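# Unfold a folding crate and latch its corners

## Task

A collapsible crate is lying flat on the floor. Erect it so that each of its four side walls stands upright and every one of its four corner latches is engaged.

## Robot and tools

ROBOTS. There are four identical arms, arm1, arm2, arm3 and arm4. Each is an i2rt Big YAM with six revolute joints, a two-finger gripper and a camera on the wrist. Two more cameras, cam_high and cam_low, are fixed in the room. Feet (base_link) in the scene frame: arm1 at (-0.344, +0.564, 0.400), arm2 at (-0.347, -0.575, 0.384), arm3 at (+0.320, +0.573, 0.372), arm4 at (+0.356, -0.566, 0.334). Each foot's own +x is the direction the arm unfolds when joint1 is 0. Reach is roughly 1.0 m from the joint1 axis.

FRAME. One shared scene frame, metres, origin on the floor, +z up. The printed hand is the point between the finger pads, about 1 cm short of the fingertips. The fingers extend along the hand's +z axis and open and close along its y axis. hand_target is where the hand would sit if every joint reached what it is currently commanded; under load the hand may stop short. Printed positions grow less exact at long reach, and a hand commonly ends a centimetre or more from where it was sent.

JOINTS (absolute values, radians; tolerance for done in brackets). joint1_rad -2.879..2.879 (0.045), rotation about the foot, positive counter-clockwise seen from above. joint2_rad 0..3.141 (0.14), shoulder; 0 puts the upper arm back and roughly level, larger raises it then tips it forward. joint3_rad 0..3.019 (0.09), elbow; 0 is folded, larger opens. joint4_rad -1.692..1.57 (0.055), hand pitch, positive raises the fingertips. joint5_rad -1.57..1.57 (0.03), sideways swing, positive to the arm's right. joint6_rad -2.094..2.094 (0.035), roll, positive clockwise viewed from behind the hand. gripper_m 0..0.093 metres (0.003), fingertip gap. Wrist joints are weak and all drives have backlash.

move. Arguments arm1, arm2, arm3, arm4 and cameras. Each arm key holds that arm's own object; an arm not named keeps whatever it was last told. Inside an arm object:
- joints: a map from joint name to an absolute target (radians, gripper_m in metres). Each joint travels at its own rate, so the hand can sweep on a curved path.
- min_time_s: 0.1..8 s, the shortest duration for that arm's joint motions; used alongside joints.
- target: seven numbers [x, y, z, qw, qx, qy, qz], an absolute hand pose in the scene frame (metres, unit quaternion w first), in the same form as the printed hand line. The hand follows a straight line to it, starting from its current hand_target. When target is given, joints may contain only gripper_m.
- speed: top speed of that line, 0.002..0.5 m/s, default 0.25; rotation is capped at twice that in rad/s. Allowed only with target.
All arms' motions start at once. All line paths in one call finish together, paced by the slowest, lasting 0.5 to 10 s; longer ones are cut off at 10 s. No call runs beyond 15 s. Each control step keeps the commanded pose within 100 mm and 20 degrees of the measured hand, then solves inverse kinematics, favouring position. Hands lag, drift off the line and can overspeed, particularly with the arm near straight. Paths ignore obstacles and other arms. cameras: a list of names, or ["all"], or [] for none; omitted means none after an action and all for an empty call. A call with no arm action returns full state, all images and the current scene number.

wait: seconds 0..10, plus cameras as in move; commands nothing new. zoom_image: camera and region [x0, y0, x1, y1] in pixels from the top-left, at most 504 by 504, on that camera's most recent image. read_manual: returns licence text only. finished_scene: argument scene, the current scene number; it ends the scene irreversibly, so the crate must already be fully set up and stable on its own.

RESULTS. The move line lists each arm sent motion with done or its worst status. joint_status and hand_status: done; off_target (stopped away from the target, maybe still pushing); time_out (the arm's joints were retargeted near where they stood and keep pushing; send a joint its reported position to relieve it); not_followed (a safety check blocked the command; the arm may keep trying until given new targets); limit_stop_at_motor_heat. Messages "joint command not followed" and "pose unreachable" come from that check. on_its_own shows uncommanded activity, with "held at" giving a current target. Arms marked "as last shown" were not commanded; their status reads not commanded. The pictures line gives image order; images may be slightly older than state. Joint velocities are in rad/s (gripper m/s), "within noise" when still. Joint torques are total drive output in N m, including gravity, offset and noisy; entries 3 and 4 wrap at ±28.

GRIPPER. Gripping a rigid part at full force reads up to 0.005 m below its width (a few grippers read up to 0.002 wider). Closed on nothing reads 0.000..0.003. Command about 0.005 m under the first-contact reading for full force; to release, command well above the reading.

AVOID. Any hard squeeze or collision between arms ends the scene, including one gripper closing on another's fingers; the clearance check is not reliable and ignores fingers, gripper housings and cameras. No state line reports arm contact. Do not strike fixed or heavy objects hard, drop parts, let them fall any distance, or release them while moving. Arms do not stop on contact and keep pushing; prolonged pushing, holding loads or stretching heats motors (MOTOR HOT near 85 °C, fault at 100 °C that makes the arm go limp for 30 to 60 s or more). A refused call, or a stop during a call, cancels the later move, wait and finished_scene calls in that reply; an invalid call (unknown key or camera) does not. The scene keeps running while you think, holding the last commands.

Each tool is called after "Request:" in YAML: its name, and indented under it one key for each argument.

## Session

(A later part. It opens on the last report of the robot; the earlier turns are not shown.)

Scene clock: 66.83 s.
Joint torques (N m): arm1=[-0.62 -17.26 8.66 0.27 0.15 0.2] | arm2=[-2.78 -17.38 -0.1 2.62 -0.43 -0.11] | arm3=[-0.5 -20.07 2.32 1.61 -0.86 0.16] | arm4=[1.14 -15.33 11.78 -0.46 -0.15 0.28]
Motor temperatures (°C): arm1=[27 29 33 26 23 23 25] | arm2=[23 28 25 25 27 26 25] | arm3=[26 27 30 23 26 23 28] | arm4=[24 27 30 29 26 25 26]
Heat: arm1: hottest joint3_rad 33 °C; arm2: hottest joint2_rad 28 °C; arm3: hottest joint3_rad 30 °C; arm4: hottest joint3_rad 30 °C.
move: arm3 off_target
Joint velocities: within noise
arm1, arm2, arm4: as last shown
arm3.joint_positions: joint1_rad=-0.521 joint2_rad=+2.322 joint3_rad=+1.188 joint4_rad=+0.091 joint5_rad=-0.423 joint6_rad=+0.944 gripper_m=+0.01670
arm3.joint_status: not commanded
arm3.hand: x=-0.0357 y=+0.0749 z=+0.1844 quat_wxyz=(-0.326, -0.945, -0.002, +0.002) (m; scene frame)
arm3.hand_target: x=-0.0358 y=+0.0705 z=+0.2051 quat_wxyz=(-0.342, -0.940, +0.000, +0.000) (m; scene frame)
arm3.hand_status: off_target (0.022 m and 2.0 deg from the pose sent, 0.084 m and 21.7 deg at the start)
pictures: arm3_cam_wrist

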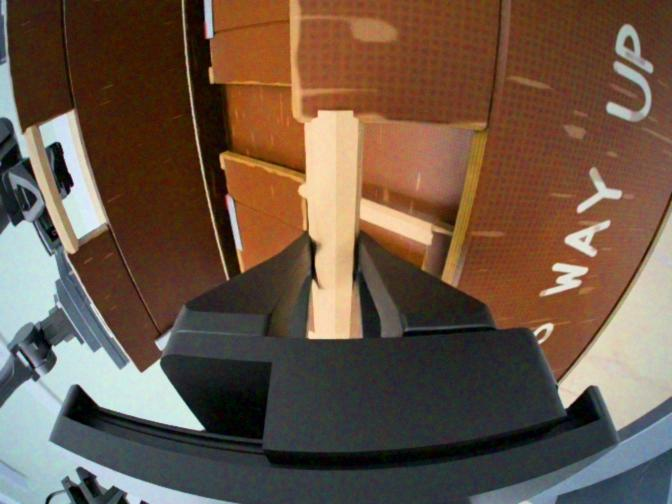

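Request:
move:
  arm3: {"target": [-0.036, 0.124, 0.245, 0.5, 0.8660, 0, 0], "speed": 0.12}

Request:
move:
  arm3: {"target": [-0.036, 0.192, 0.265, 0.6428, 0.7660, 0, 0], "speed": 0.12}
  arm4: {"target": [0.022, 0.014, 0.19, 0, 0.7071, -0.7071, 0], "speed": 0.3}

Request:
move:
  arm3: {"target": [-0.036, 0.231, 0.260, 0.6494, 0.7604, 0, 0], "speed": 0.1}
  cameras: ["arm4_cam_wrist", "arm3_cam_wrist", "cam_low", "cam_high"]

Scene clock: 74.40 s.
Joint torques (N m): arm1=[-0.5 -17.2 8.55 0.1 0.13 0.16] | arm2=[-2.73 -17.44 -0.1 2.61 -0.42 -0.11] | arm3=[-0.67 -17.67 1.26 2.74 -1.05 0.32] | arm4=[1.14 -15.33 11.78 -0.46 -0.15 0.28]
Motor temperatures (°C): arm1=[27 29 34 26 23 23 25] | arm2=[23 28 25 25 27 26 26] | arm3=[26 27 29 23 26 23 28] | arm4=[24 27 30 29 26 25 26]
Heat: arm1: hottest joint3_rad 34 °C; arm2: hottest joint2_rad 28 °C; arm3: hottest joint3_rad 29 °C; arm4: hottest joint3_rad 30 °C.
move: arm3 off_target
Joint velocities: within noise
arm1, arm2, arm4: as last shown
arm3.joint_positions: joint1_rad=-0.650 joint2_rad=+2.283 joint3_rad=+0.955 joint4_rad=+0.563 joint5_rad=-0.698 joint6_rad=+1.004 gripper_m=+0.01670
arm3.joint_status: not commanded
arm3.hand: x=-0.0352 y=+0.1244 z=+0.2286 quat_wxyz=(-0.484, -0.875, -0.003, +0.003) (m; scene frame)
arm3.hand_target: x=-0.0362 y=+0.1224 z=+0.2452 quat_wxyz=(-0.500, -0.866, +0.001, -0.001) (m; scene frame)
arm3.hand_status: off_target (0.016 m and 2.1 deg from the pose sent, 0.078 m and 22.0 deg at the start)
pictures: none

Scene clock: 76.87 s.
Joint torques (N m): arm1=[-1.08 -17.61 8.65 0.18 0.15 0.15] | arm2=[-2.78 -17.38 -0.09 2.59 -0.42 -0.11] | arm3=[-1.55 -14.86 -0.05 3.96 -0.93 0.47] | arm4=[1.55 -21.42 11.45 -0.51 0.02 0.29]
Motor temperatures (°C): arm1=[27 29 34 26 23 23 25] | arm2=[23 28 25 25 27 26 26] | arm3=[26 27 29 23 26 23 28] | arm4=[24 28 30 29 26 25 26]
Heat: arm1: hottest joint3_rad 34 °C; arm2: hottest joint2_rad 28 °C; arm3: hottest joint3_rad 29 °C; arm4: hottest joint3_rad 30 °C.
move: arm3 off_target; arm4 off_target
Joint velocities: within noise
arm1, arm2: as last shown
arm3.joint_positions: joint1_rad=-0.808 joint2_rad=+2.424 joint3_rad=+0.837 joint4_rad=+1.204 joint5_rad=-0.985 joint6_rad=+1.234 gripper_m=+0.01673
arm3.joint_status: not commanded
arm3.hand: x=-0.0342 y=+0.1882 z=+0.2530 quat_wxyz=(-0.630, -0.777, -0.002, +0.004) (m; scene frame)
arm3.hand_target: x=-0.0363 y=+0.1906 z=+0.2653 quat_wxyz=(-0.643, -0.766, +0.001, +0.000) (m; scene frame)
arm3.hand_status: off_target (0.013 m and 2.0 deg from the pose sent, 0.077 m and 22.1 deg at the start)
arm4.joint_positions: joint1_rad=+0.316 joint2_rad=+2.415 joint3_rad=+1.791 joint4_rad=-0.951 joint5_rad=+0.005 joint6_rad=+0.502 gripper_m=+0.05007
arm4.joint_status: not commanded
arm4.hand: x=+0.0273 y=+0.0049 z=+0.1946 quat_wxyz=(-0.002, +0.715, -0.699, +0.003) (m; scene frame)
arm4.hand_target: x=+0.0248 y=+0.0138 z=+0.1886 quat_wxyz=(-0.003, +0.708, -0.707, +0.002) (m; scene frame)
arm4.hand_status: off_target (0.011 m and 1.3 deg from the pose sent, 0.303 m and 3.2 deg at the start)
pictures: none

Scene clock: 77.97 s.
Joint torques (N m): arm1=[-1.26 -17.73 8.62 0.17 0.16 0.11] | arm2=[-2.73 -17.44 -0.09 2.61 -0.42 -0.11] | arm3=[-1.96 -14.27 -0.83 3.36 -0.87 0.18] | arm4=[1.55 -21.3 11.47 -0.51 0.02 0.28]
Motor temperatures (°C): arm1=[27 29 34 26 23 23 25] | arm2=[23 28 25 25 27 26 26] | arm3=[26 27 29 23 26 23 28] | arm4=[24 28 30 29 26 25 26]
Heat: arm1: hottest joint3_rad 34 °C; arm2: hottest joint2_rad 28 °C; arm3: hottest joint3_rad 29 °C; arm4: hottest joint3_rad 30 °C.
move: arm3 off_target
Joint velocities: within noise
arm1, arm4: as last shown
arm2.joint_positions: joint1_rad=-0.898 joint2_rad=+2.533 joint3_rad=+0.798 joint4_rad=+1.391 joint5_rad=-1.036 joint6_rad=+1.295 gripper_m=+0.01697
arm2.joint_status: not commanded
arm2.hand: x=-0.0257 y=-0.2103 z=+0.2438 quat_wxyz=(+0.017, +0.002, -0.765, -0.643) (m; scene frame)
arm2.hand_target: x=-0.0152 y=-0.2195 z=+0.2528 quat_wxyz=(-0.002, +0.002, -0.759, -0.651) (m; scene frame)
arm2.hand_status: not commanded
arm3.joint_positions: joint1_rad=-0.879 joint2_rad=+2.437 joint3_rad=+0.806 joint4_rad=+1.261 joint5_rad=-1.075 joint6_rad=+1.233 gripper_m=+0.01674
arm3.joint_status: not commanded
arm3.hand: x=-0.0339 y=+0.2188 z=+0.2566 quat_wxyz=(-0.644, -0.765, -0.006, -0.001) (m; scene frame)
arm3.hand_target: x=-0.0325 y=+0.2267 z=+0.2609 quat_wxyz=(-0.650, -0.760, -0.004, -0.003) (m; scene frame)
arm3.hand_status: off_target (0.013 m and 1.2 deg from the pose sent, 0.043 m and 3.0 deg at the start)
pictures: arm3_cam_wrist, arm4_cam_wrist, cam_high, cam_low

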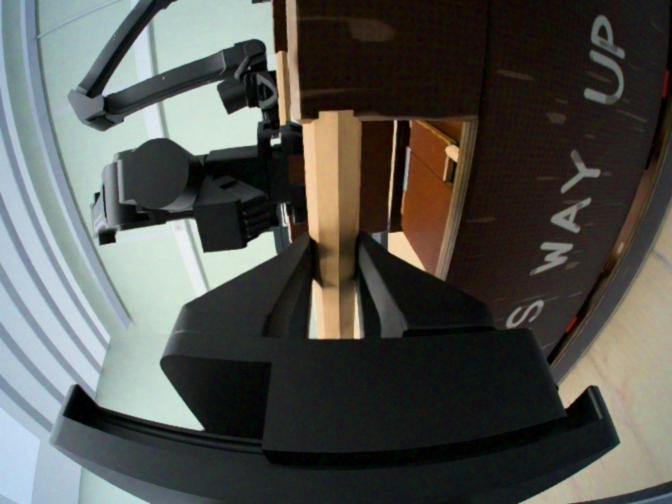

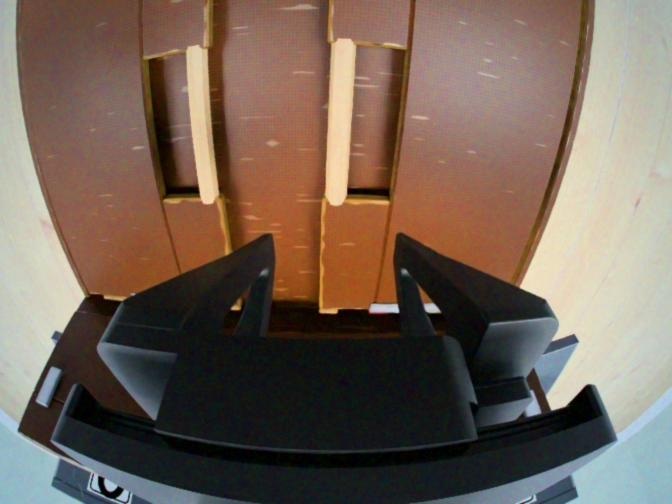

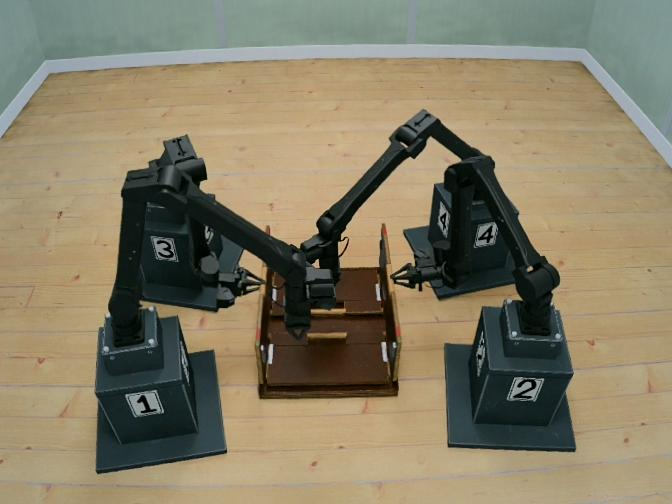

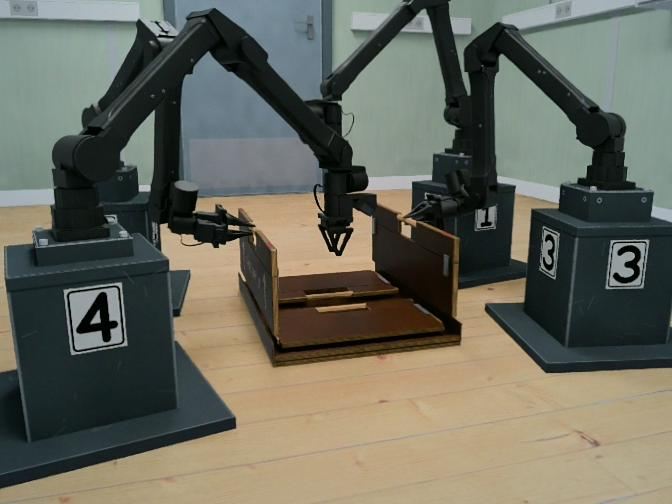

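Request:
move:
  arm4: {"target": [0.027, 0.014, 0.044, 0, 0.7071, -0.7071, 0], "speed": 0.12}
  cameras: ["arm4_cam_wrist"]

Scene clock: 82.63 s.
Joint torques (N m): arm1=[-0.79 -17.14 8.83 0.18 0.15 0.19] | arm2=[-2.73 -17.38 -0.1 2.61 -0.42 -0.11] | arm3=[-1.79 -14.33 -0.87 3.38 -0.9 0.16] | arm4=[1.14 -22.12 9.94 0.21 -0.12 0.24]
Motor temperatures (°C): arm1=[27 29 34 26 23 23 25] | arm2=[23 28 25 25 27 26 26] | arm3=[26 27 29 24 27 23 28] | arm4=[24 28 30 29 26 25 26]
Heat: arm1: hottest joint3_rad 34 °C; arm2: hottest joint2_rad 28 °C; arm3: hottest joint3_rad 29 °C; arm4: hottest joint3_rad 30 °C.
move: arm4 off_target
Joint velocities: within noise
arm1.joint_positions: joint1_rad=-0.162 joint2_rad=+1.886 joint3_rad=+1.097 joint4_rad=-0.819 joint5_rad=-0.016 joint6_rad=-0.040 gripper_m=+0.05007
arm1.joint_status: not commanded
arm1.hand: x=-0.3315 y=+0.1006 z=+0.3534 quat_wxyz=(+0.007, -0.685, -0.729, -0.015) (m; scene frame)
arm1.hand_target: x=-0.3354 y=+0.0845 z=+0.3583 quat_wxyz=(+0.001, -0.692, -0.722, -0.008) (m; scene frame)
arm1.hand_status: not commanded
arm2: as last shown
arm3.joint_positions: joint1_rad=-0.879 joint2_rad=+2.437 joint3_rad=+0.806 joint4_rad=+1.263 joint5_rad=-1.075 joint6_rad=+1.233 gripper_m=+0.01674
arm3.joint_status: not commanded
arm3.hand: x=-0.0340 y=+0.2187 z=+0.2568 quat_wxyz=(-0.644, -0.765, -0.007, +0.000) (m; scene frame)
arm3.hand_target: x=-0.0326 y=+0.2267 z=+0.2612 quat_wxyz=(-0.650, -0.760, -0.005, -0.003) (m; scene frame)
arm3.hand_status: not commanded
arm4.joint_positions: joint1_rad=+0.316 joint2_rad=+2.684 joint3_rad=+1.891 joint4_rad=-0.795 joint5_rad=+0.002 joint6_rad=+0.502 gripper_m=+0.05007
arm4.joint_status: not commanded
arm4.hand: x=+0.0285 y=+0.0017 z=+0.0515 quat_wxyz=(+0.001, +0.715, -0.699, +0.008) (m; scene frame)
arm4.hand_target: x=+0.0278 y=+0.0125 z=+0.0447 quat_wxyz=(+0.000, +0.707, -0.707, -0.001) (m; scene frame)
arm4.hand_status: off_target (0.014 m and 1.6 deg from the pose sent, 0.151 m and 1.3 deg at the start)
pictures: arm4_cam_wrist

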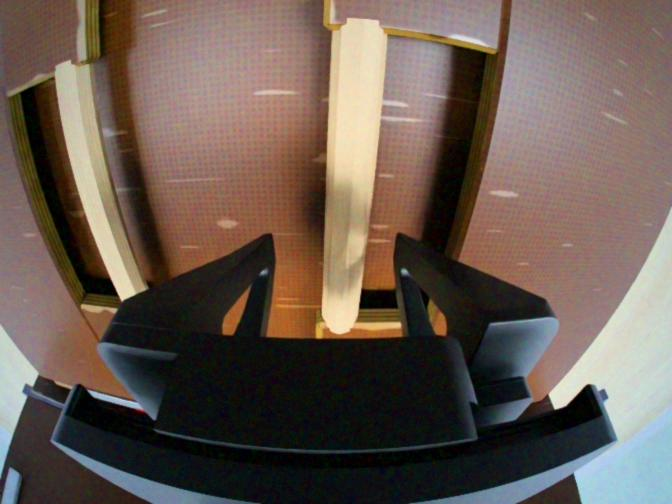

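Request:
move:
  arm4: {"target": [0.031, 0.018, 0.037, 0, 0.7071, -0.7071, 0], "speed": 0.08}

Request:
move:
  arm4: {"joints": {"gripper_m": 0.010}}
  cameras: ["arm4_cam_wrist"]

Scene clock: 84.87 s.
Joint torques (N m): arm1=[-0.97 -17.32 8.68 0.21 0.13 0.18] | arm2=[-2.73 -17.44 -0.1 2.61 -0.43 -0.11] | arm3=[-2.26 -13.98 -0.96 3.32 -0.88 0.2] | arm4=[0.56 -21.25 10.24 0.1 -0.11 0.15]
Motor temperatures (°C): arm1=[27 29 34 26 23 23 25] | arm2=[23 28 25 25 27 26 26] | arm3=[26 27 29 24 27 23 28] | arm4=[24 28 30 29 26 25 26]
Heat: arm1: hottest joint3_rad 34 °C; arm2: hottest joint2_rad 28 °C; arm3: hottest joint3_rad 29 °C; arm4: hottest joint3_rad 30 °C.
move: arm4 off_target
Joint velocities: within noise
arm1, arm2, arm3: as last shown
arm4.joint_positions: joint1_rad=+0.312 joint2_rad=+2.697 joint3_rad=+1.911 joint4_rad=-0.795 joint5_rad=+0.002 joint6_rad=+0.502 gripper_m=+0.05007
arm4.joint_status: not commanded
arm4.hand: x=+0.0288 y=+0.0072 z=+0.0480 quat_wxyz=(+0.001, +0.713, -0.701, +0.005) (m; scene frame)
arm4.hand_target: x=+0.0303 y=+0.0164 z=+0.0372 quat_wxyz=(+0.000, +0.708, -0.706, +0.000) (m; scene frame)
arm4.hand_status: off_target (0.016 m and 1.1 deg from the pose sent, 0.022 m and 1.6 deg at the start)
pictures: none

Scene clock: 85.70 s.
Joint torques (N m): arm1=[-0.73 -17.67 8.59 0.32 0.1 0.18] | arm2=[-2.78 -17.38 -0.09 2.61 -0.42 -0.11] | arm3=[-1.9 -14.33 -0.81 3.45 -0.88 0.18] | arm4=[1.49 -21.83 10.17 0.18 -0.15 0.15]
Motor temperatures (°C): arm1=[27 29 34 26 23 23 25] | arm2=[23 28 25 25 27 26 26] | arm3=[26 27 29 24 27 23 28] | arm4=[24 28 30 29 26 25 26]
Heat: arm1: hottest joint3_rad 34 °C; arm2: hottest joint2_rad 28 °C; arm3: hottest joint3_rad 29 °C; arm4: hottest joint3_rad 30 °C.
move: arm4 off_target
Joint velocities: within noise
arm1, arm2, arm3: as last shown
arm4.joint_positions: joint1_rad=+0.306 joint2_rad=+2.697 joint3_rad=+1.912 joint4_rad=-0.798 joint5_rad=+0.011 joint6_rad=+0.512 gripper_m=+0.01403
arm4.joint_status: gripper_m off_target (ended at +0.01406, target +0.01000)
arm4.hand: x=+0.0337 y=+0.0100 z=+0.0485 quat_wxyz=(-0.004, +0.708, -0.706, +0.007) (m; scene frame)
arm4.hand_target: x=+0.0319 y=+0.0173 z=+0.0375 quat_wxyz=(-0.004, +0.704, -0.710, +0.001) (m; scene frame)
arm4.hand_status: not commanded
pictures: arm4_cam_wrist

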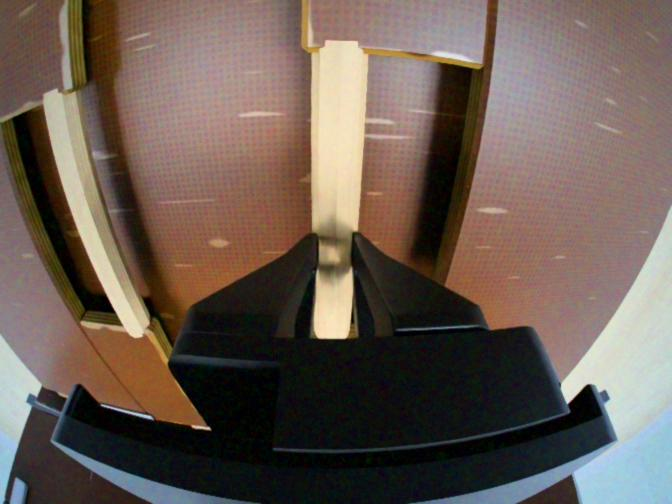

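Request:
move:
  arm4: {"target": [0.050, 0.018, 0.131, 0.1106, 0.6984, -0.6984, -0.1106], "speed": 0.1}

Request:
move:
  arm4: {"target": [0.092, 0.018, 0.200, 0.236, 0.6665, -0.6665, -0.236], "speed": 0.12}
  cameras: ["arm4_cam_wrist", "cam_low"]

Scene clock: 95.60 s.
Joint torques (N m): arm1=[-0.38 -17.96 8.84 0.21 0.13 0.17] | arm2=[-2.73 -17.38 -0.1 2.59 -0.43 -0.11] | arm3=[-1.79 -14.45 -0.85 3.43 -0.9 0.18] | arm4=[1.03 -26.05 6.23 0.03 -0.37 -0.1]
Motor temperatures (°C): arm1=[27 29 34 26 23 23 25] | arm2=[23 28 24 25 27 26 26] | arm3=[26 27 28 24 27 23 28] | arm4=[24 30 31 29 26 25 27]
Heat: arm1: hottest joint3_rad 34 °C; arm2: hottest joint2_rad 28 °C; arm3: hottest joint3_rad 28 °C; arm4: hottest joint3_rad 31 °C.
move: arm4 off_target
Joint velocities: within noise
arm1, arm2, arm3: as last shown
arm4.joint_positions: joint1_rad=+0.211 joint2_rad=+2.515 joint3_rad=+1.685 joint4_rad=-0.634 joint5_rad=-0.285 joint6_rad=+0.443 gripper_m=+0.01344
arm4.joint_status: not commanded
arm4.hand: x=+0.0467 y=+0.0101 z=+0.1108 quat_wxyz=(+0.114, +0.696, -0.702, -0.099) (m; scene frame)
arm4.hand_target: x=+0.0488 y=+0.0187 z=+0.1298 quat_wxyz=(+0.111, +0.698, -0.698, -0.112) (m; scene frame)
arm4.hand_status: off_target (0.022 m and 1.4 deg from the pose sent, 0.085 m and 18.9 deg at the start)
pictures: none

Scene clock: 97.67 s.
Joint torques (N m): arm1=[-0.56 -16.62 8.81 0.09 0.14 0.2] | arm2=[-2.73 -17.38 -0.1 2.61 -0.43 -0.11] | arm3=[-1.55 -14.27 -0.79 3.23 -0.67 0.21] | arm4=[1.08 -25.11 5.94 0.12 -0.98 -0.11]
Motor temperatures (°C): arm1=[27 29 34 26 23 23 25] | arm2=[23 28 24 25 27 26 26] | arm3=[26 27 28 24 27 23 28] | arm4=[24 30 31 29 26 25 27]
Heat: arm1: hottest joint3_rad 34 °C; arm2: hottest joint2_rad 28 °C; arm3: hottest joint3_rad 28 °C; arm4: hottest joint3_rad 31 °C.
move: arm4 off_target
Joint velocities: within noise
arm1, arm2: as last shown
arm3.joint_positions: joint1_rad=-0.883 joint2_rad=+2.438 joint3_rad=+0.805 joint4_rad=+1.264 joint5_rad=-1.081 joint6_rad=+1.233 gripper_m=+0.01674
arm3.joint_status: not commanded
arm3.hand: x=-0.0337 y=+0.2208 z=+0.2565 quat_wxyz=(-0.644, -0.765, -0.007, -0.002) (m; scene frame)
arm3.hand_target: x=-0.0326 y=+0.2273 z=+0.2608 quat_wxyz=(-0.650, -0.760, -0.004, -0.003) (m; scene frame)
arm3.hand_status: not commanded
arm4.joint_positions: joint1_rad=+0.066 joint2_rad=+2.378 joint3_rad=+1.515 joint4_rad=-0.532 joint5_rad=-0.641 joint6_rad=+0.335 gripper_m=+0.01343
arm4.joint_status: not commanded
arm4.hand: x=+0.0862 y=+0.0102 z=+0.1772 quat_wxyz=(+0.240, +0.668, -0.670, -0.219) (m; scene frame)
arm4.hand_target: x=+0.0883 y=+0.0165 z=+0.1992 quat_wxyz=(+0.238, +0.670, -0.663, -0.235) (m; scene frame)
arm4.hand_status: off_target (0.025 m and 2.0 deg from the pose sent, 0.100 m and 21.6 deg at the start)
pictures: arm4_cam_wrist, cam_low

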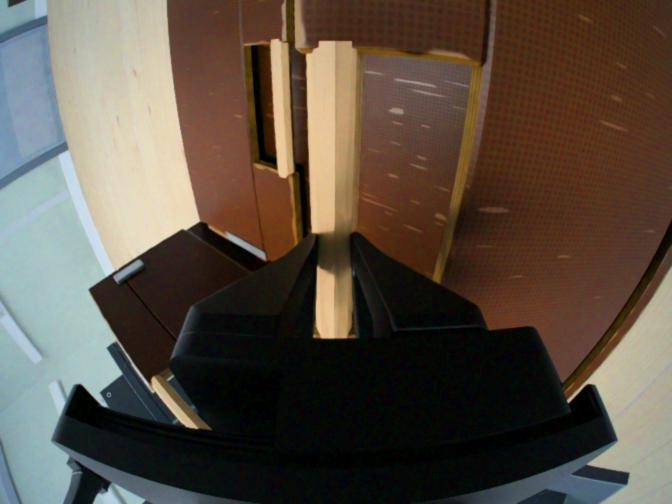

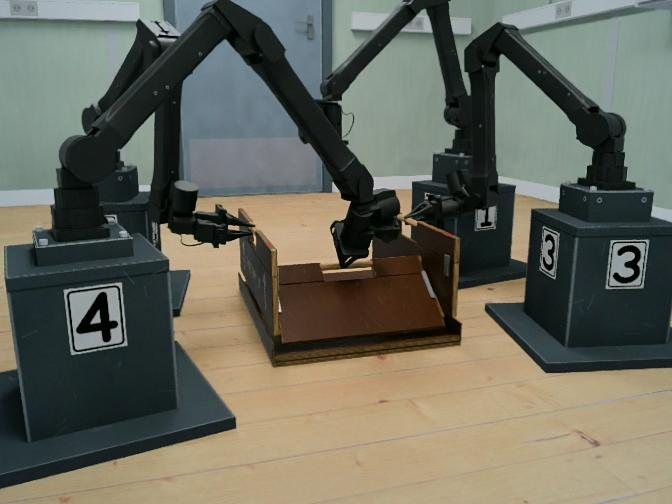

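Request:
move:
  arm4: {"target": [0.150, 0.018, 0.244, 0.3374, 0.6214, -0.6214, -0.3374], "speed": 0.12}
  arm1: {"target": [-0.10, 0.01, 0.30, 0, 0.712, 0.702, 0], "speed": 0.3}

Request:
move:
  arm4: {"target": [0.207, 0.018, 0.267, 0.4056, 0.5793, -0.5793, -0.4056], "speed": 0.12}
  arm1: {"target": [-0.071, -0.003, 0.19, 0, 0.712, 0.702, 0], "speed": 0.2}

Request:
move:
  arm4: {"target": [0.258, 0.016, 0.272, 0.4305, 0.561, -0.561, -0.4305], "speed": 0.1}
  cameras: ["arm4_cam_wrist", "arm1_cam_wrist", "cam_low", "cam_high"]

Scene clock: 102.03 s.
Joint torques (N m): arm1=[-1.03 -21.89 9.35 0.2 0.25 0.22] | arm2=[-2.78 -17.44 -0.09 2.59 -0.42 -0.11] | arm3=[-1.9 -13.57 -0.72 3.21 -0.69 0.19] | arm4=[0.38 -24.18 6.39 -0.51 -1.19 -0.1]
Motor temperatures (°C): arm1=[27 30 34 26 23 23 25] | arm2=[23 28 24 25 27 26 26] | arm3=[26 27 28 24 27 23 28] | arm4=[24 30 31 29 27 25 27]
Heat: arm1: hottest joint3_rad 34 °C; arm2: hottest joint2_rad 28 °C; arm3: hottest joint3_rad 28 °C; arm4: hottest joint3_rad 31 °C.
move: arm1 off_target; arm4 off_target
Joint velocities: within noise
arm1.joint_positions: joint1_rad=+0.232 joint2_rad=+2.212 joint3_rad=+1.506 joint4_rad=-0.884 joint5_rad=-0.004 joint6_rad=+0.416 gripper_m=+0.05006
arm1.joint_status: not commanded
arm1.hand: x=-0.1061 y=+0.0254 z=+0.2992 quat_wxyz=(+0.008, -0.707, -0.707, -0.001) (m; scene frame)
arm1.hand_target: x=-0.1020 y=+0.0121 z=+0.2989 quat_wxyz=(+0.003, -0.712, -0.702, +0.002) (m; scene frame)
arm1.hand_status: off_target (0.017 m and 1.3 deg from the pose sent, 0.254 m and 4.8 deg at the start)
arm2: as last shown
arm3.joint_positions: joint1_rad=-0.885 joint2_rad=+2.438 joint3_rad=+0.803 joint4_rad=+1.264 joint5_rad=-1.081 joint6_rad=+1.231 gripper_m=+0.01674
arm3.joint_status: not commanded
arm3.hand: x=-0.0337 y=+0.2216 z=+0.2563 quat_wxyz=(-0.644, -0.765, -0.006, -0.001) (m; scene frame)
arm3.hand_target: x=-0.0330 y=+0.2279 z=+0.2606 quat_wxyz=(-0.650, -0.760, -0.003, -0.002) (m; scene frame)
arm3.hand_status: not commanded
arm4.joint_positions: joint1_rad=-0.081 joint2_rad=+2.343 joint3_rad=+1.451 joint4_rad=-0.534 joint5_rad=-0.972 joint6_rad=+0.202 gripper_m=+0.01344
arm4.joint_status: not commanded
arm4.hand: x=+0.1380 y=+0.0100 z=+0.2212 quat_wxyz=(+0.342, +0.624, -0.624, -0.323) (m; scene frame)
arm4.hand_target: x=+0.1460 y=+0.0182 z=+0.2436 quat_wxyz=(+0.338, +0.622, -0.620, -0.338) (m; scene frame)
arm4.hand_status: off_target (0.027 m and 1.8 deg from the pose sent, 0.093 m and 19.2 deg at the start)
pictures: none

Scene clock: 104.07 s.
Joint torques (N m): arm1=[0.38 -24.23 8.58 1.03 0.09 0.17] | arm2=[-2.78 -17.49 -0.1 2.61 -0.43 -0.11] | arm3=[-1.85 -13.68 -0.73 3.23 -0.65 0.17] | arm4=[1.2 -21.71 8.99 -1.39 -1.69 -0.09]
Motor temperatures (°C): arm1=[27 30 34 26 23 23 25] | arm2=[23 28 24 25 27 26 26] | arm3=[26 27 28 24 27 23 28] | arm4=[24 30 30 29 27 25 27]
Heat: arm1: hottest joint3_rad 34 °C; arm2: hottest joint2_rad 28 °C; arm3: hottest joint3_rad 28 °C; arm4: hottest joint2_rad 30 °C.
move: arm1 off_target; arm4 off_target
Joint velocities: within noise
arm1.joint_positions: joint1_rad=+0.258 joint2_rad=+2.458 joint3_rad=+1.640 joint4_rad=-0.781 joint5_rad=-0.006 joint6_rad=+0.453 gripper_m=+0.05006
arm1.joint_status: not commanded
arm1.hand: x=-0.0824 y=+0.0100 z=+0.1921 quat_wxyz=(+0.012, -0.711, -0.704, -0.003) (m; scene frame)
arm1.hand_target: x=-0.0710 y=-0.0019 z=+0.1907 quat_wxyz=(-0.001, -0.712, -0.702, +0.000) (m; scene frame)
arm1.hand_status: off_target (0.017 m and 1.5 deg from the pose sent, 0.118 m and 1.3 deg at the start)
arm2, arm3: as last shown
arm3.hand_target: x=-0.0331 y=+0.2279 z=+0.2606 quat_wxyz=(-0.649, -0.760, -0.003, -0.002) (m; scene frame)
arm4.joint_positions: joint1_rad=-0.234 joint2_rad=+2.357 joint3_rad=+1.469 joint4_rad=-0.741 joint5_rad=-1.195 joint6_rad=-0.047 gripper_m=+0.01278
arm4.joint_status: not commanded
arm4.hand: x=+0.2097 y=+0.0087 z=+0.2505 quat_wxyz=(+0.400, +0.579, -0.590, -0.396) (m; scene frame)
arm4.hand_target: x=+0.2123 y=+0.0211 z=+0.2670 quat_wxyz=(+0.402, +0.576, -0.582, -0.410) (m; scene frame)
arm4.hand_status: off_target (0.019 m and 1.8 deg from the pose sent, 0.083 m and 14.0 deg at the start)
pictures: none

Scene clock: 105.93 s.
Joint torques (N m): arm1=[0.56 -24.18 8.39 0.79 0.08 0.15] | arm2=[-2.73 -17.44 -0.1 2.59 -0.43 -0.11] | arm3=[-1.85 -14.1 -0.73 3.22 -0.64 0.19] | arm4=[-0.56 -23 7.12 -3.14 -1.37 -0.36]
Motor temperatures (°C): arm1=[27 30 34 26 23 23 25] | arm2=[23 28 24 25 27 26 26] | arm3=[26 27 28 24 27 23 28] | arm4=[24 31 30 29 27 25 27]
Heat: arm1: hottest joint3_rad 34 °C; arm2: hottest joint2_rad 28 °C; arm3: hottest joint3_rad 28 °C; arm4: hottest joint2_rad 31 °C.
move: arm4 off_target
Joint velocities: within noise
arm1, arm3: as last shown
arm2.joint_positions: joint1_rad=-0.898 joint2_rad=+2.533 joint3_rad=+0.798 joint4_rad=+1.391 joint5_rad=-1.036 joint6_rad=+1.295 gripper_m=+0.01697
arm2.joint_status: not commanded
arm2.hand: x=-0.0257 y=-0.2103 z=+0.2438 quat_wxyz=(+0.017, +0.002, -0.765, -0.643) (m; scene frame)
arm2.hand_target: x=-0.0152 y=-0.2195 z=+0.2528 quat_wxyz=(-0.002, +0.002, -0.759, -0.651) (m; scene frame)
arm2.hand_status: not commanded
arm4.joint_positions: joint1_rad=-0.286 joint2_rad=+2.443 joint3_rad=+1.603 joint4_rad=-1.108 joint5_rad=-1.265 joint6_rad=-0.387 gripper_m=+0.01263
arm4.joint_status: not commanded
arm4.hand: x=+0.2353 y=+0.0088 z=+0.2547 quat_wxyz=(+0.433, +0.574, -0.557, -0.415) (m; scene frame)
arm4.hand_target: x=+0.2517 y=+0.0153 z=+0.2720 quat_wxyz=(+0.432, +0.562, -0.560, -0.428) (m; scene frame)
arm4.hand_status: off_target (0.029 m and 2.4 deg from the pose sent, 0.053 m and 6.6 deg at the start)
pictures: arm1_cam_wrist, arm4_cam_wrist, cam_high, cam_low

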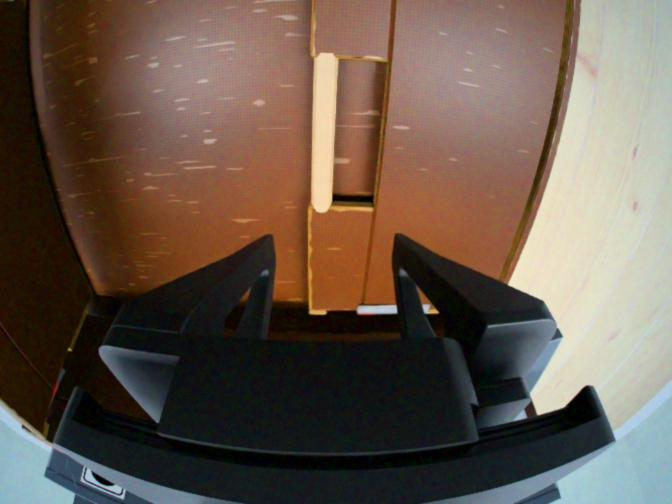

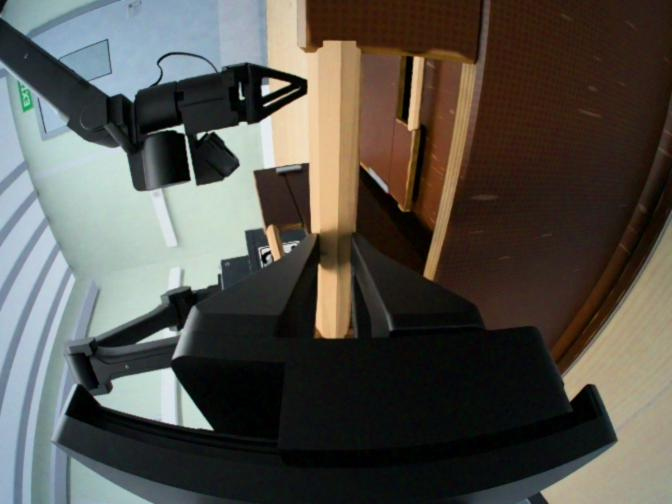

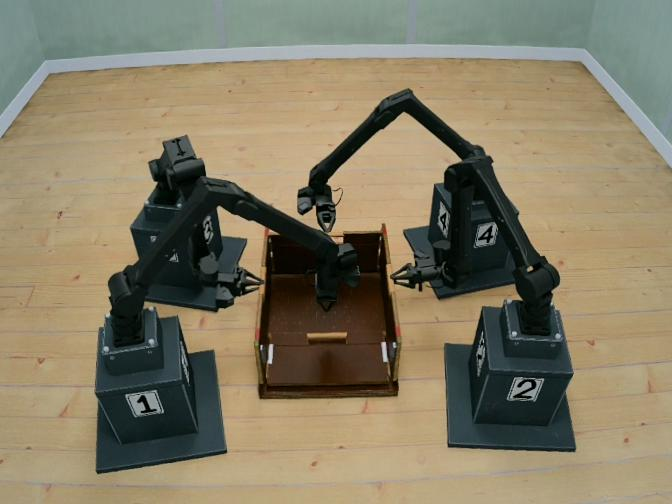

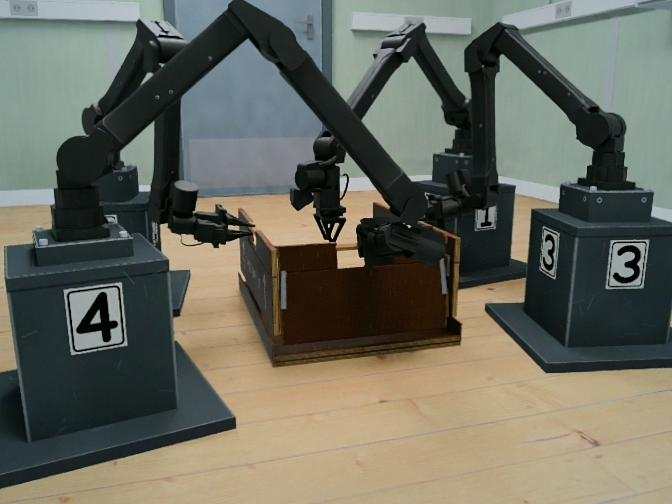

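Request:
move:
  arm4: {"target": [0.295, 0.016, 0.270, 0.4305, 0.561, -0.561, -0.4305], "speed": 0.08}
  arm1: {"target": [-0.060, -0.003, 0.050, 0, 0.712, 0.702, 0], "speed": 0.15}
  cameras: ["arm1_cam_wrist", "cam_low", "cam_high"]

Scene clock: 110.67 s.
Joint torques (N m): arm1=[0.38 -25.52 7.31 0.75 0.07 0.16] | arm2=[-2.73 -17.44 -0.1 2.62 -0.43 -0.11] | arm3=[-1.44 -13.86 -0.73 3.22 -0.65 0.21] | arm4=[1.03 -19.31 9.09 -1.55 -0.47 -0.22]
Motor temperatures (°C): arm1=[27 31 34 26 23 23 25] | arm2=[23 28 24 25 27 26 26] | arm3=[26 26 28 24 27 23 28] | arm4=[24 30 30 29 27 25 27]
Heat: arm1: hottest joint3_rad 34 °C; arm2: hottest joint2_rad 28 °C; arm3: hottest joint3_rad 28 °C; arm4: hottest joint2_rad 30 °C.
move: arm1 off_target; arm4 off_target
Joint velocities: within noise
arm1.joint_positions: joint1_rad=+0.272 joint2_rad=+2.765 joint3_rad=+1.832 joint4_rad=-0.661 joint5_rad=-0.006 joint6_rad=+0.470 gripper_m=+0.05006
arm1.joint_status: not commanded
arm1.hand: x=-0.0720 y=+0.0057 z=+0.0536 quat_wxyz=(+0.010, -0.712, -0.702, -0.002) (m; scene frame)
arm1.hand_target: x=-0.0615 y=-0.0014 z=+0.0499 quat_wxyz=(+0.001, -0.712, -0.702, +0.000) (m; scene frame)
arm1.hand_status: off_target (0.015 m and 1.2 deg from the pose sent, 0.144 m and 1.5 deg at the start)
arm2: as last shown
arm3.joint_positions: joint1_rad=-0.885 joint2_rad=+2.438 joint3_rad=+0.803 joint4_rad=+1.264 joint5_rad=-1.083 joint6_rad=+1.231 gripper_m=+0.01674
arm3.joint_status: not commanded
arm3.hand: x=-0.0334 y=+0.2216 z=+0.2564 quat_wxyz=(-0.644, -0.765, -0.007, -0.002) (m; scene frame)
arm3.hand_target: x=-0.0329 y=+0.2279 z=+0.2607 quat_wxyz=(-0.650, -0.760, -0.003, -0.003) (m; scene frame)
arm3.hand_status: not commanded
arm4.joint_positions: joint1_rad=-0.389 joint2_rad=+2.446 joint3_rad=+1.661 joint4_rad=-1.371 joint5_rad=-1.259 joint6_rad=-0.596 gripper_m=+0.01006
arm4.joint_status: not commanded
arm4.hand: x=+0.2938 y=+0.0102 z=+0.2795 quat_wxyz=(+0.433, +0.555, -0.565, -0.430) (m; scene frame)
arm4.hand_target: x=+0.3001 y=+0.0161 z=+0.2701 quat_wxyz=(+0.429, +0.557, -0.564, -0.432) (m; scene frame)
arm4.hand_status: off_target (0.011 m and 0.9 deg from the pose sent, 0.062 m and 2.4 deg at the start)
pictures: arm1_cam_wrist, cam_high, cam_low

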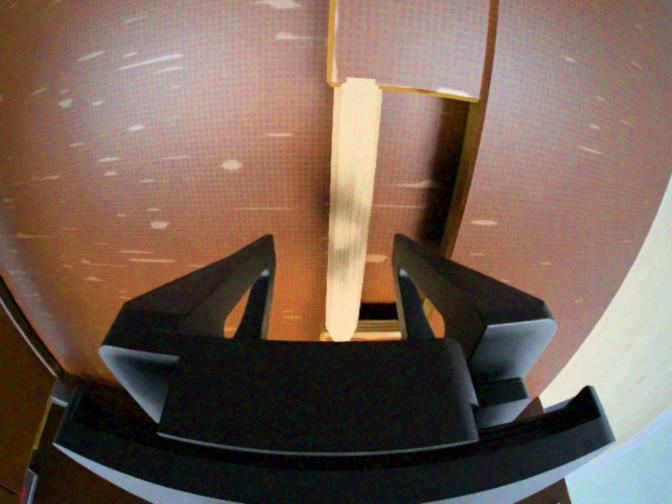

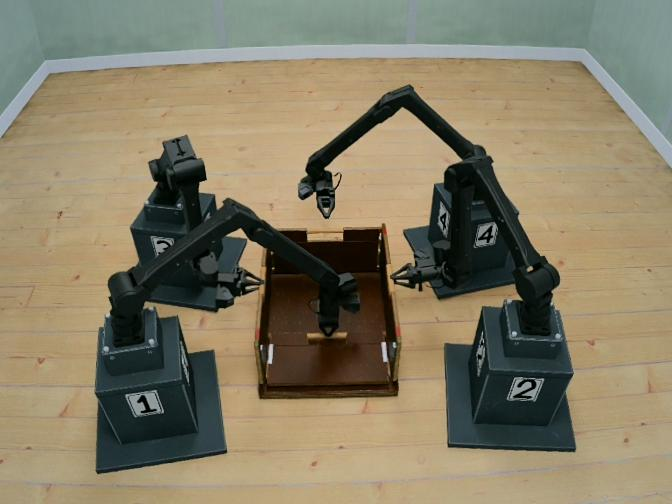

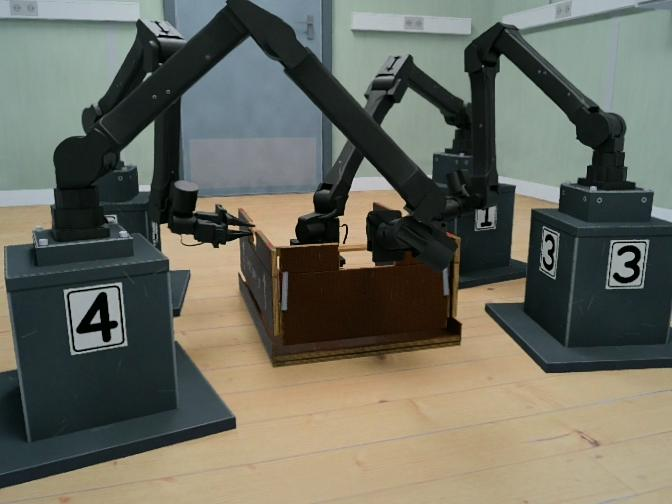

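Request:
move:
  arm4: {"target": [0.285, 0.016, 0.345, 0.2706, 0.6533, -0.6533, -0.2706], "speed": 0.2, "joints": {"gripper_m": 0.055}}
  arm1: {"target": [-0.058, 0.000, 0.038, 0, 0.712, 0.702, 0], "speed": 0.08}
  cameras: ["arm4_cam_wrist", "arm1_cam_wrist"]

Scene clock: 114.23 s.
Joint torques (N m): arm1=[0.97 -25.05 7.56 1.14 0.08 0.2] | arm2=[-2.78 -17.44 -0.09 2.61 -0.43 -0.11] | arm3=[-1.44 -14.1 -0.9 3.19 -0.63 0.18] | arm4=[2.32 -20.01 7.28 0.2 -0.41 0.21]
Motor temperatures (°C): arm1=[27 31 34 26 23 23 25] | arm2=[23 28 24 25 27 26 26] | arm3=[26 26 27 24 27 23 28] | arm4=[24 31 30 29 27 25 27]
Heat: arm1: hottest joint3_rad 34 °C; arm2: hottest joint2_rad 28 °C; arm3: hottest gripper 28 °C; arm4: hottest joint2_rad 31 °C.
move: arm1 off_target; arm4 done
Joint velocities: within noise
arm1.joint_positions: joint1_rad=+0.278 joint2_rad=+2.785 joint3_rad=+1.848 joint4_rad=-0.657 joint5_rad=-0.006 joint6_rad=+0.474 gripper_m=+0.05006
arm1.joint_status: not commanded
arm1.hand: x=-0.0682 y=+0.0065 z=+0.0453 quat_wxyz=(+0.009, -0.711, -0.703, -0.002) (m; scene frame)
arm1.hand_target: x=-0.0579 y=+0.0007 z=+0.0382 quat_wxyz=(+0.000, -0.712, -0.702, +0.000) (m; scene frame)
arm1.hand_status: off_target (0.014 m and 1.1 deg from the pose sent, 0.022 m and 1.2 deg at the start)
arm2, arm3: as last shown
arm4.joint_positions: joint1_rad=-0.297 joint2_rad=+2.105 joint3_rad=+1.527 joint4_rad=-1.080 joint5_rad=-0.785 joint6_rad=-0.140 gripper_m=+0.05493
arm4.joint_status: all done
arm4.hand: x=+0.2854 y=+0.0183 z=+0.3513 quat_wxyz=(+0.269, +0.658, -0.648, -0.275) (m; scene frame)
arm4.hand_target: x=+0.2830 y=+0.0152 z=+0.3451 quat_wxyz=(+0.273, +0.653, -0.654, -0.268) (m; scene frame)
arm4.hand_status: done (0.007 m and 0.9 deg from the pose sent, 0.066 m and 30.2 deg at the start)
pictures: arm1_cam_wrist, arm4_cam_wrist

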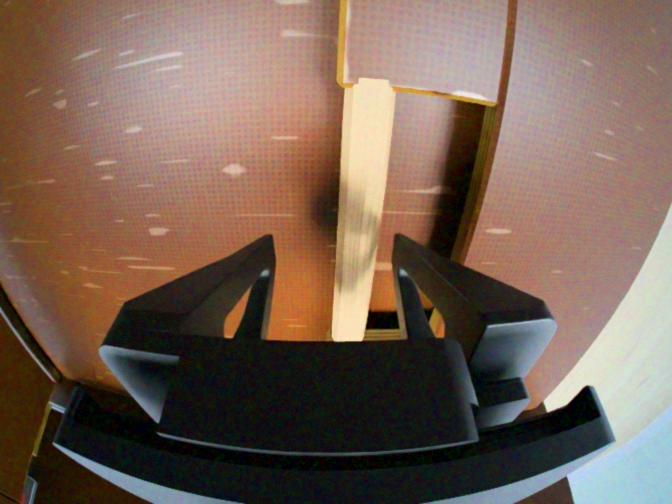

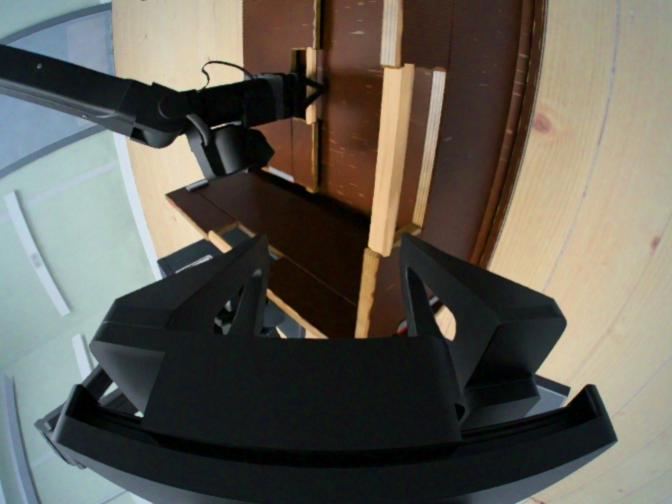

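Request:
move:
  arm4: {"target": [0.25, 0.016, 0.32, 0, 0.7071, -0.7071, 0], "speed": 0.2}
  arm1: {"target": [-0.066, 0.000, 0.030, 0, 0.712, 0.702, 0], "speed": 0.08}
  cameras: ["arm4_cam_wrist", "arm1_cam_wrist"]

Scene clock: 120.93 s.
Joint torques (N m): arm1=[-0.15 -24.7 7.27 0.83 0.08 0.07] | arm2=[-2.78 -17.44 -0.1 2.61 -0.42 -0.11] | arm3=[-1.73 -14.33 -0.69 3.23 -0.63 0.16] | arm4=[1.67 -18.55 10.54 -0.5 0 0.31]
Motor temperatures (°C): arm1=[27 31 34 26 23 23 25] | arm2=[23 28 24 25 27 26 26] | arm3=[26 26 27 24 27 23 28] | arm4=[24 30 30 29 27 25 27]
Heat: arm1: hottest joint3_rad 34 °C; arm2: hottest joint2_rad 28 °C; arm3: hottest gripper 28 °C; arm4: hottest joint2_rad 30 °C.
move: arm1 off_target; arm4 done
Joint velocities: within noise
arm1.joint_positions: joint1_rad=+0.278 joint2_rad=+2.797 joint3_rad=+1.848 joint4_rad=-0.644 joint5_rad=-0.006 joint6_rad=+0.474 gripper_m=+0.05006
arm1.joint_status: not commanded
arm1.hand: x=-0.0696 y=+0.0091 z=+0.0379 quat_wxyz=(+0.009, -0.711, -0.703, -0.002) (m; scene frame)
arm1.hand_target: x=-0.0662 y=+0.0005 z=+0.0305 quat_wxyz=(+0.000, -0.712, -0.702, +0.000) (m; scene frame)
arm1.hand_status: off_target (0.013 m and 1.1 deg from the pose sent, 0.017 m and 1.1 deg at the start)
arm2, arm3: as last shown
arm4.joint_positions: joint1_rad=-0.030 joint2_rad=+2.053 joint3_rad=+1.503 joint4_rad=-1.017 joint5_rad=-0.004 joint6_rad=+0.156 gripper_m=+0.05493
arm4.joint_status: not commanded
arm4.hand: x=+0.2526 y=+0.0086 z=+0.3212 quat_wxyz=(+0.001, +0.715, -0.699, -0.003) (m; scene frame)
arm4.hand_target: x=+0.2508 y=+0.0147 z=+0.3195 quat_wxyz=(+0.000, +0.709, -0.705, -0.001) (m; scene frame)
arm4.hand_status: done (0.008 m and 1.3 deg from the pose sent, 0.047 m and 45.2 deg at the start)
pictures: arm1_cam_wrist, arm4_cam_wrist

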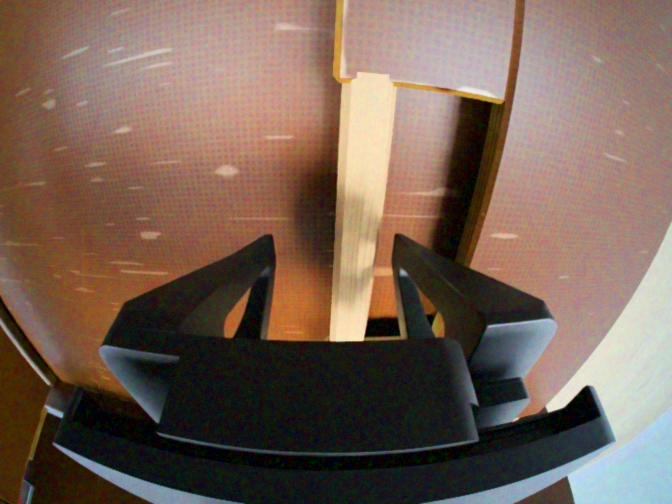

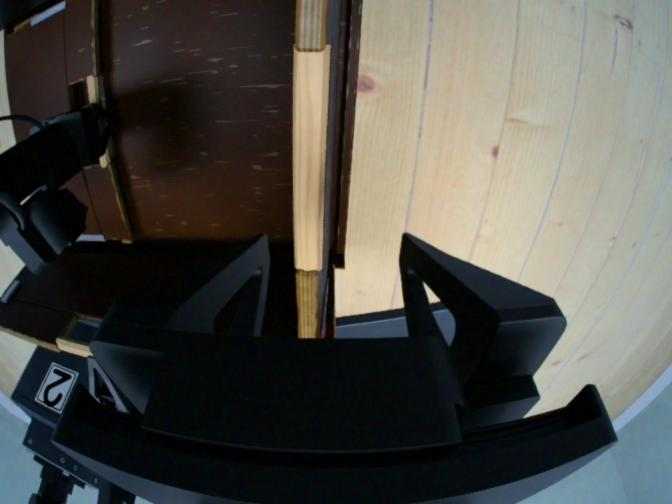

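Request:
move:
  arm4: {"target": [0.235, 0.016, 0.246, 0, 0.7071, -0.7071, 0], "speed": 0.12}
  arm1: {"target": [-0.078, 0.000, 0.030, 0, 0.712, 0.702, 0], "speed": 0.08}
  cameras: ["arm4_cam_wrist", "arm1_cam_wrist"]

Scene clock: 124.13 s.
Joint torques (N m): arm1=[-0.56 -25.29 5.85 1.05 0.1 -0.02] | arm2=[-2.78 -17.38 -0.1 2.61 -0.42 -0.11] | arm3=[-1.85 -14.33 -0.7 3.23 -0.64 0.2] | arm4=[2.78 -19.31 8.34 0.4 0 0.31]
Motor temperatures (°C): arm1=[27 31 34 26 23 23 25] | arm2=[23 28 24 25 27 26 26] | arm3=[26 26 27 24 27 23 28] | arm4=[24 30 30 29 27 25 27]
Heat: arm1: hottest joint3_rad 34 °C; arm2: hottest joint2_rad 28 °C; arm3: hottest gripper 28 °C; arm4: hottest joint2_rad 30 °C.
move: arm1 done; arm4 off_target
Joint velocities: within noise
arm1.joint_positions: joint1_rad=+0.267 joint2_rad=+2.797 joint3_rad=+1.848 joint4_rad=-0.631 joint5_rad=-0.006 joint6_rad=+0.474 gripper_m=+0.05006
arm1.joint_status: not commanded
arm1.hand: x=-0.0741 y=+0.0031 z=+0.0379 quat_wxyz=(+0.003, -0.715, -0.699, +0.000) (m; scene frame)
arm1.hand_target: x=-0.0779 y=+0.0004 z=+0.0301 quat_wxyz=(+0.000, -0.714, -0.701, +0.000) (m; scene frame)
arm1.hand_status: done (0.009 m and 0.6 deg from the pose sent, 0.015 m and 1.1 deg at the start)
arm2, arm3: as last shown
arm4.joint_positions: joint1_rad=-0.003 joint2_rad=+2.165 joint3_rad=+1.503 joint4_rad=-0.900 joint5_rad=-0.001 joint6_rad=+0.186 gripper_m=+0.05493
arm4.joint_status: not commanded
arm4.hand: x=+0.2353 y=+0.0147 z=+0.2578 quat_wxyz=(-0.002, +0.714, -0.701, -0.004) (m; scene frame)
arm4.hand_target: x=+0.2320 y=+0.0146 z=+0.2465 quat_wxyz=(-0.001, +0.710, -0.705, +0.000) (m; scene frame)
arm4.hand_status: off_target (0.012 m and 1.2 deg from the pose sent, 0.078 m and 1.3 deg at the start)
pictures: arm1_cam_wrist, arm4_cam_wrist

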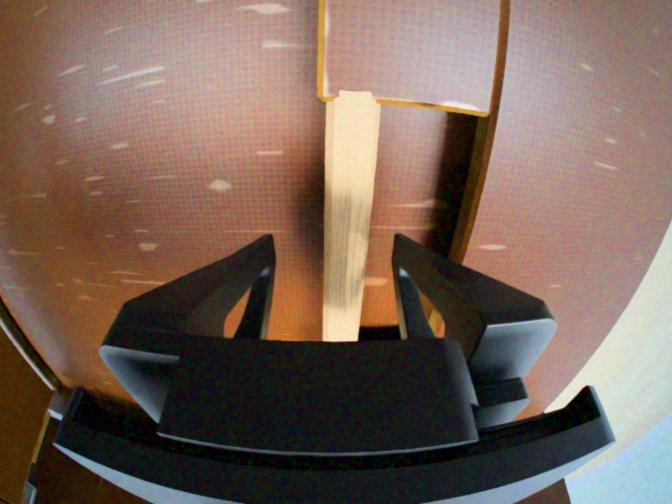

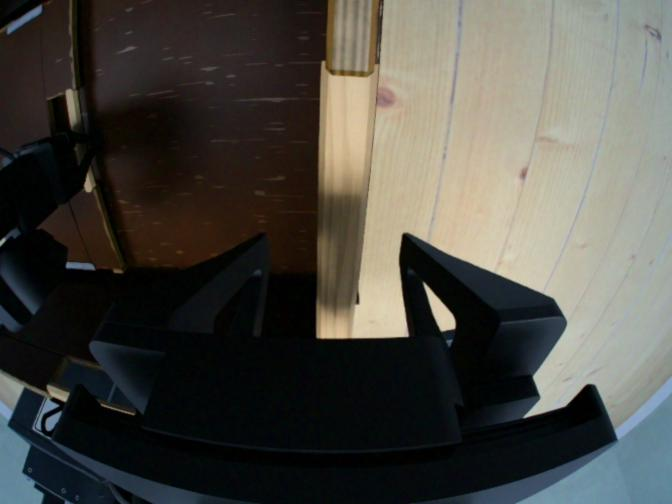

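Request:
move:
  arm4: {"target": [0.237, 0.016, 0.238, 0, 0.7071, -0.7071, 0], "speed": 0.08}
  arm1: {"joints": {"gripper_m": 0.010}}

Request:
move:
  arm4: {"joints": {"gripper_m": 0.012}}
  cameras: ["arm4_cam_wrist", "arm1_cam_wrist"]

Scene clock: 126.53 s.
Joint torques (N m): arm1=[-0.62 -25.29 5.72 1.16 0.07 0.01] | arm2=[-2.84 -17.38 -0.09 2.59 -0.43 -0.11] | arm3=[-1.96 -14.56 -0.83 3.34 -0.65 0.19] | arm4=[1.73 -18.49 8.16 0.43 -0.04 0.26]
Motor temperatures (°C): arm1=[27 31 34 26 23 23 25] | arm2=[23 28 24 25 27 26 26] | arm3=[26 26 27 24 27 23 28] | arm4=[24 31 30 29 27 25 27]
Heat: arm1: hottest joint3_rad 34 °C; arm2: hottest joint2_rad 28 °C; arm3: hottest gripper 28 °C; arm4: hottest joint2_rad 31 °C.
move: arm1 off_target; arm4 off_target
Joint velocities: within noise
arm1.joint_positions: joint1_rad=+0.263 joint2_rad=+2.797 joint3_rad=+1.848 joint4_rad=-0.632 joint5_rad=+0.004 joint6_rad=+0.479 gripper_m=+0.01524
arm1.joint_status: gripper_m off_target (ended at +0.01526, target +0.01000)
arm1.hand: x=-0.0783 y=+0.0015 z=+0.0379 quat_wxyz=(+0.005, -0.718, -0.696, +0.004) (m; scene frame)
arm1.hand_target: x=-0.0816 y=-0.0015 z=+0.0301 quat_wxyz=(+0.001, -0.717, -0.697, +0.004) (m; scene frame)
arm1.hand_status: not commanded
arm2, arm3: as last shown
arm4.joint_positions: joint1_rad=-0.010 joint2_rad=+2.173 joint3_rad=+1.503 joint4_rad=-0.888 joint5_rad=-0.001 joint6_rad=+0.188 gripper_m=+0.05493
arm4.joint_status: not commanded
arm4.hand: x=+0.2395 y=+0.0170 z=+0.2535 quat_wxyz=(-0.003, +0.710, -0.704, -0.006) (m; scene frame)
arm4.hand_target: x=+0.2415 y=+0.0162 z=+0.2386 quat_wxyz=(+0.000, +0.704, -0.710, +0.000) (m; scene frame)
arm4.hand_status: off_target (0.016 m and 0.9 deg from the pose sent, 0.020 m and 1.2 deg at the start)
pictures: none

Scene clock: 127.40 s.
Joint torques (N m): arm1=[-1.2 -26.11 5.7 1.05 0.02 -0.04] | arm2=[-2.78 -17.44 -0.09 2.61 -0.43 -0.11] | arm3=[-1.9 -13.86 -0.75 3.33 -0.64 0.19] | arm4=[1.55 -18.43 8.23 0.39 0.03 0.16]
Motor temperatures (°C): arm1=[27 31 34 26 23 23 25] | arm2=[23 28 24 25 27 26 26] | arm3=[26 26 27 24 27 23 28] | arm4=[24 31 30 29 27 25 27]
Heat: arm1: hottest joint3_rad 34 °C; arm2: hottest joint2_rad 28 °C; arm3: hottest gripper 28 °C; arm4: hottest joint2_rad 31 °C.
move: arm4 off_target
Joint velocities: within noise
arm1, arm2, arm3: as last shown
arm4.joint_positions: joint1_rad=-0.009 joint2_rad=+2.173 joint3_rad=+1.503 joint4_rad=-0.887 joint5_rad=-0.003 joint6_rad=+0.205 gripper_m=+0.01671
arm4.joint_status: gripper_m off_target (ended at +0.01674, target +0.01200)
arm4.hand: x=+0.2383 y=+0.0172 z=+0.2535 quat_wxyz=(-0.003, +0.705, -0.709, -0.007) (m; scene frame)
arm4.hand_target: x=+0.2407 y=+0.0162 z=+0.2386 quat_wxyz=(+0.000, +0.702, -0.713, +0.000) (m; scene frame)
arm4.hand_status: not commanded
pictures: arm1_cam_wrist, arm4_cam_wrist

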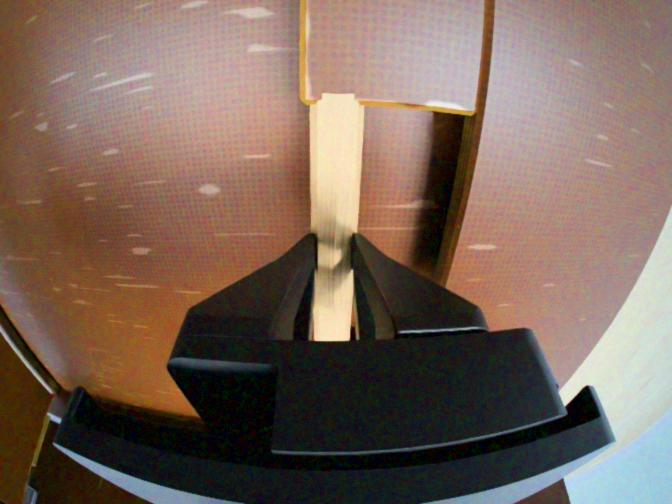

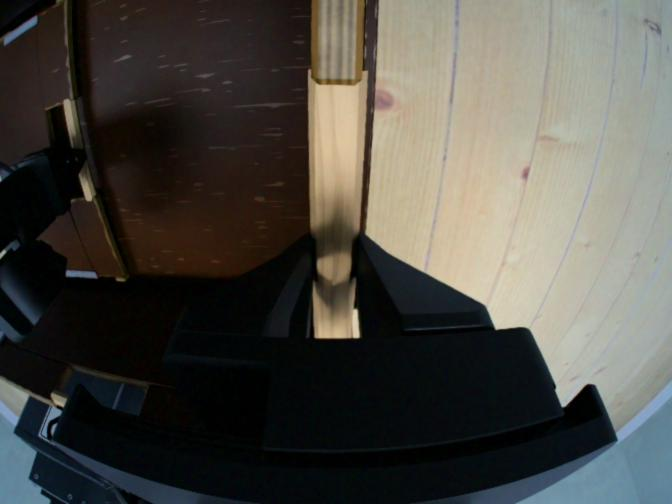

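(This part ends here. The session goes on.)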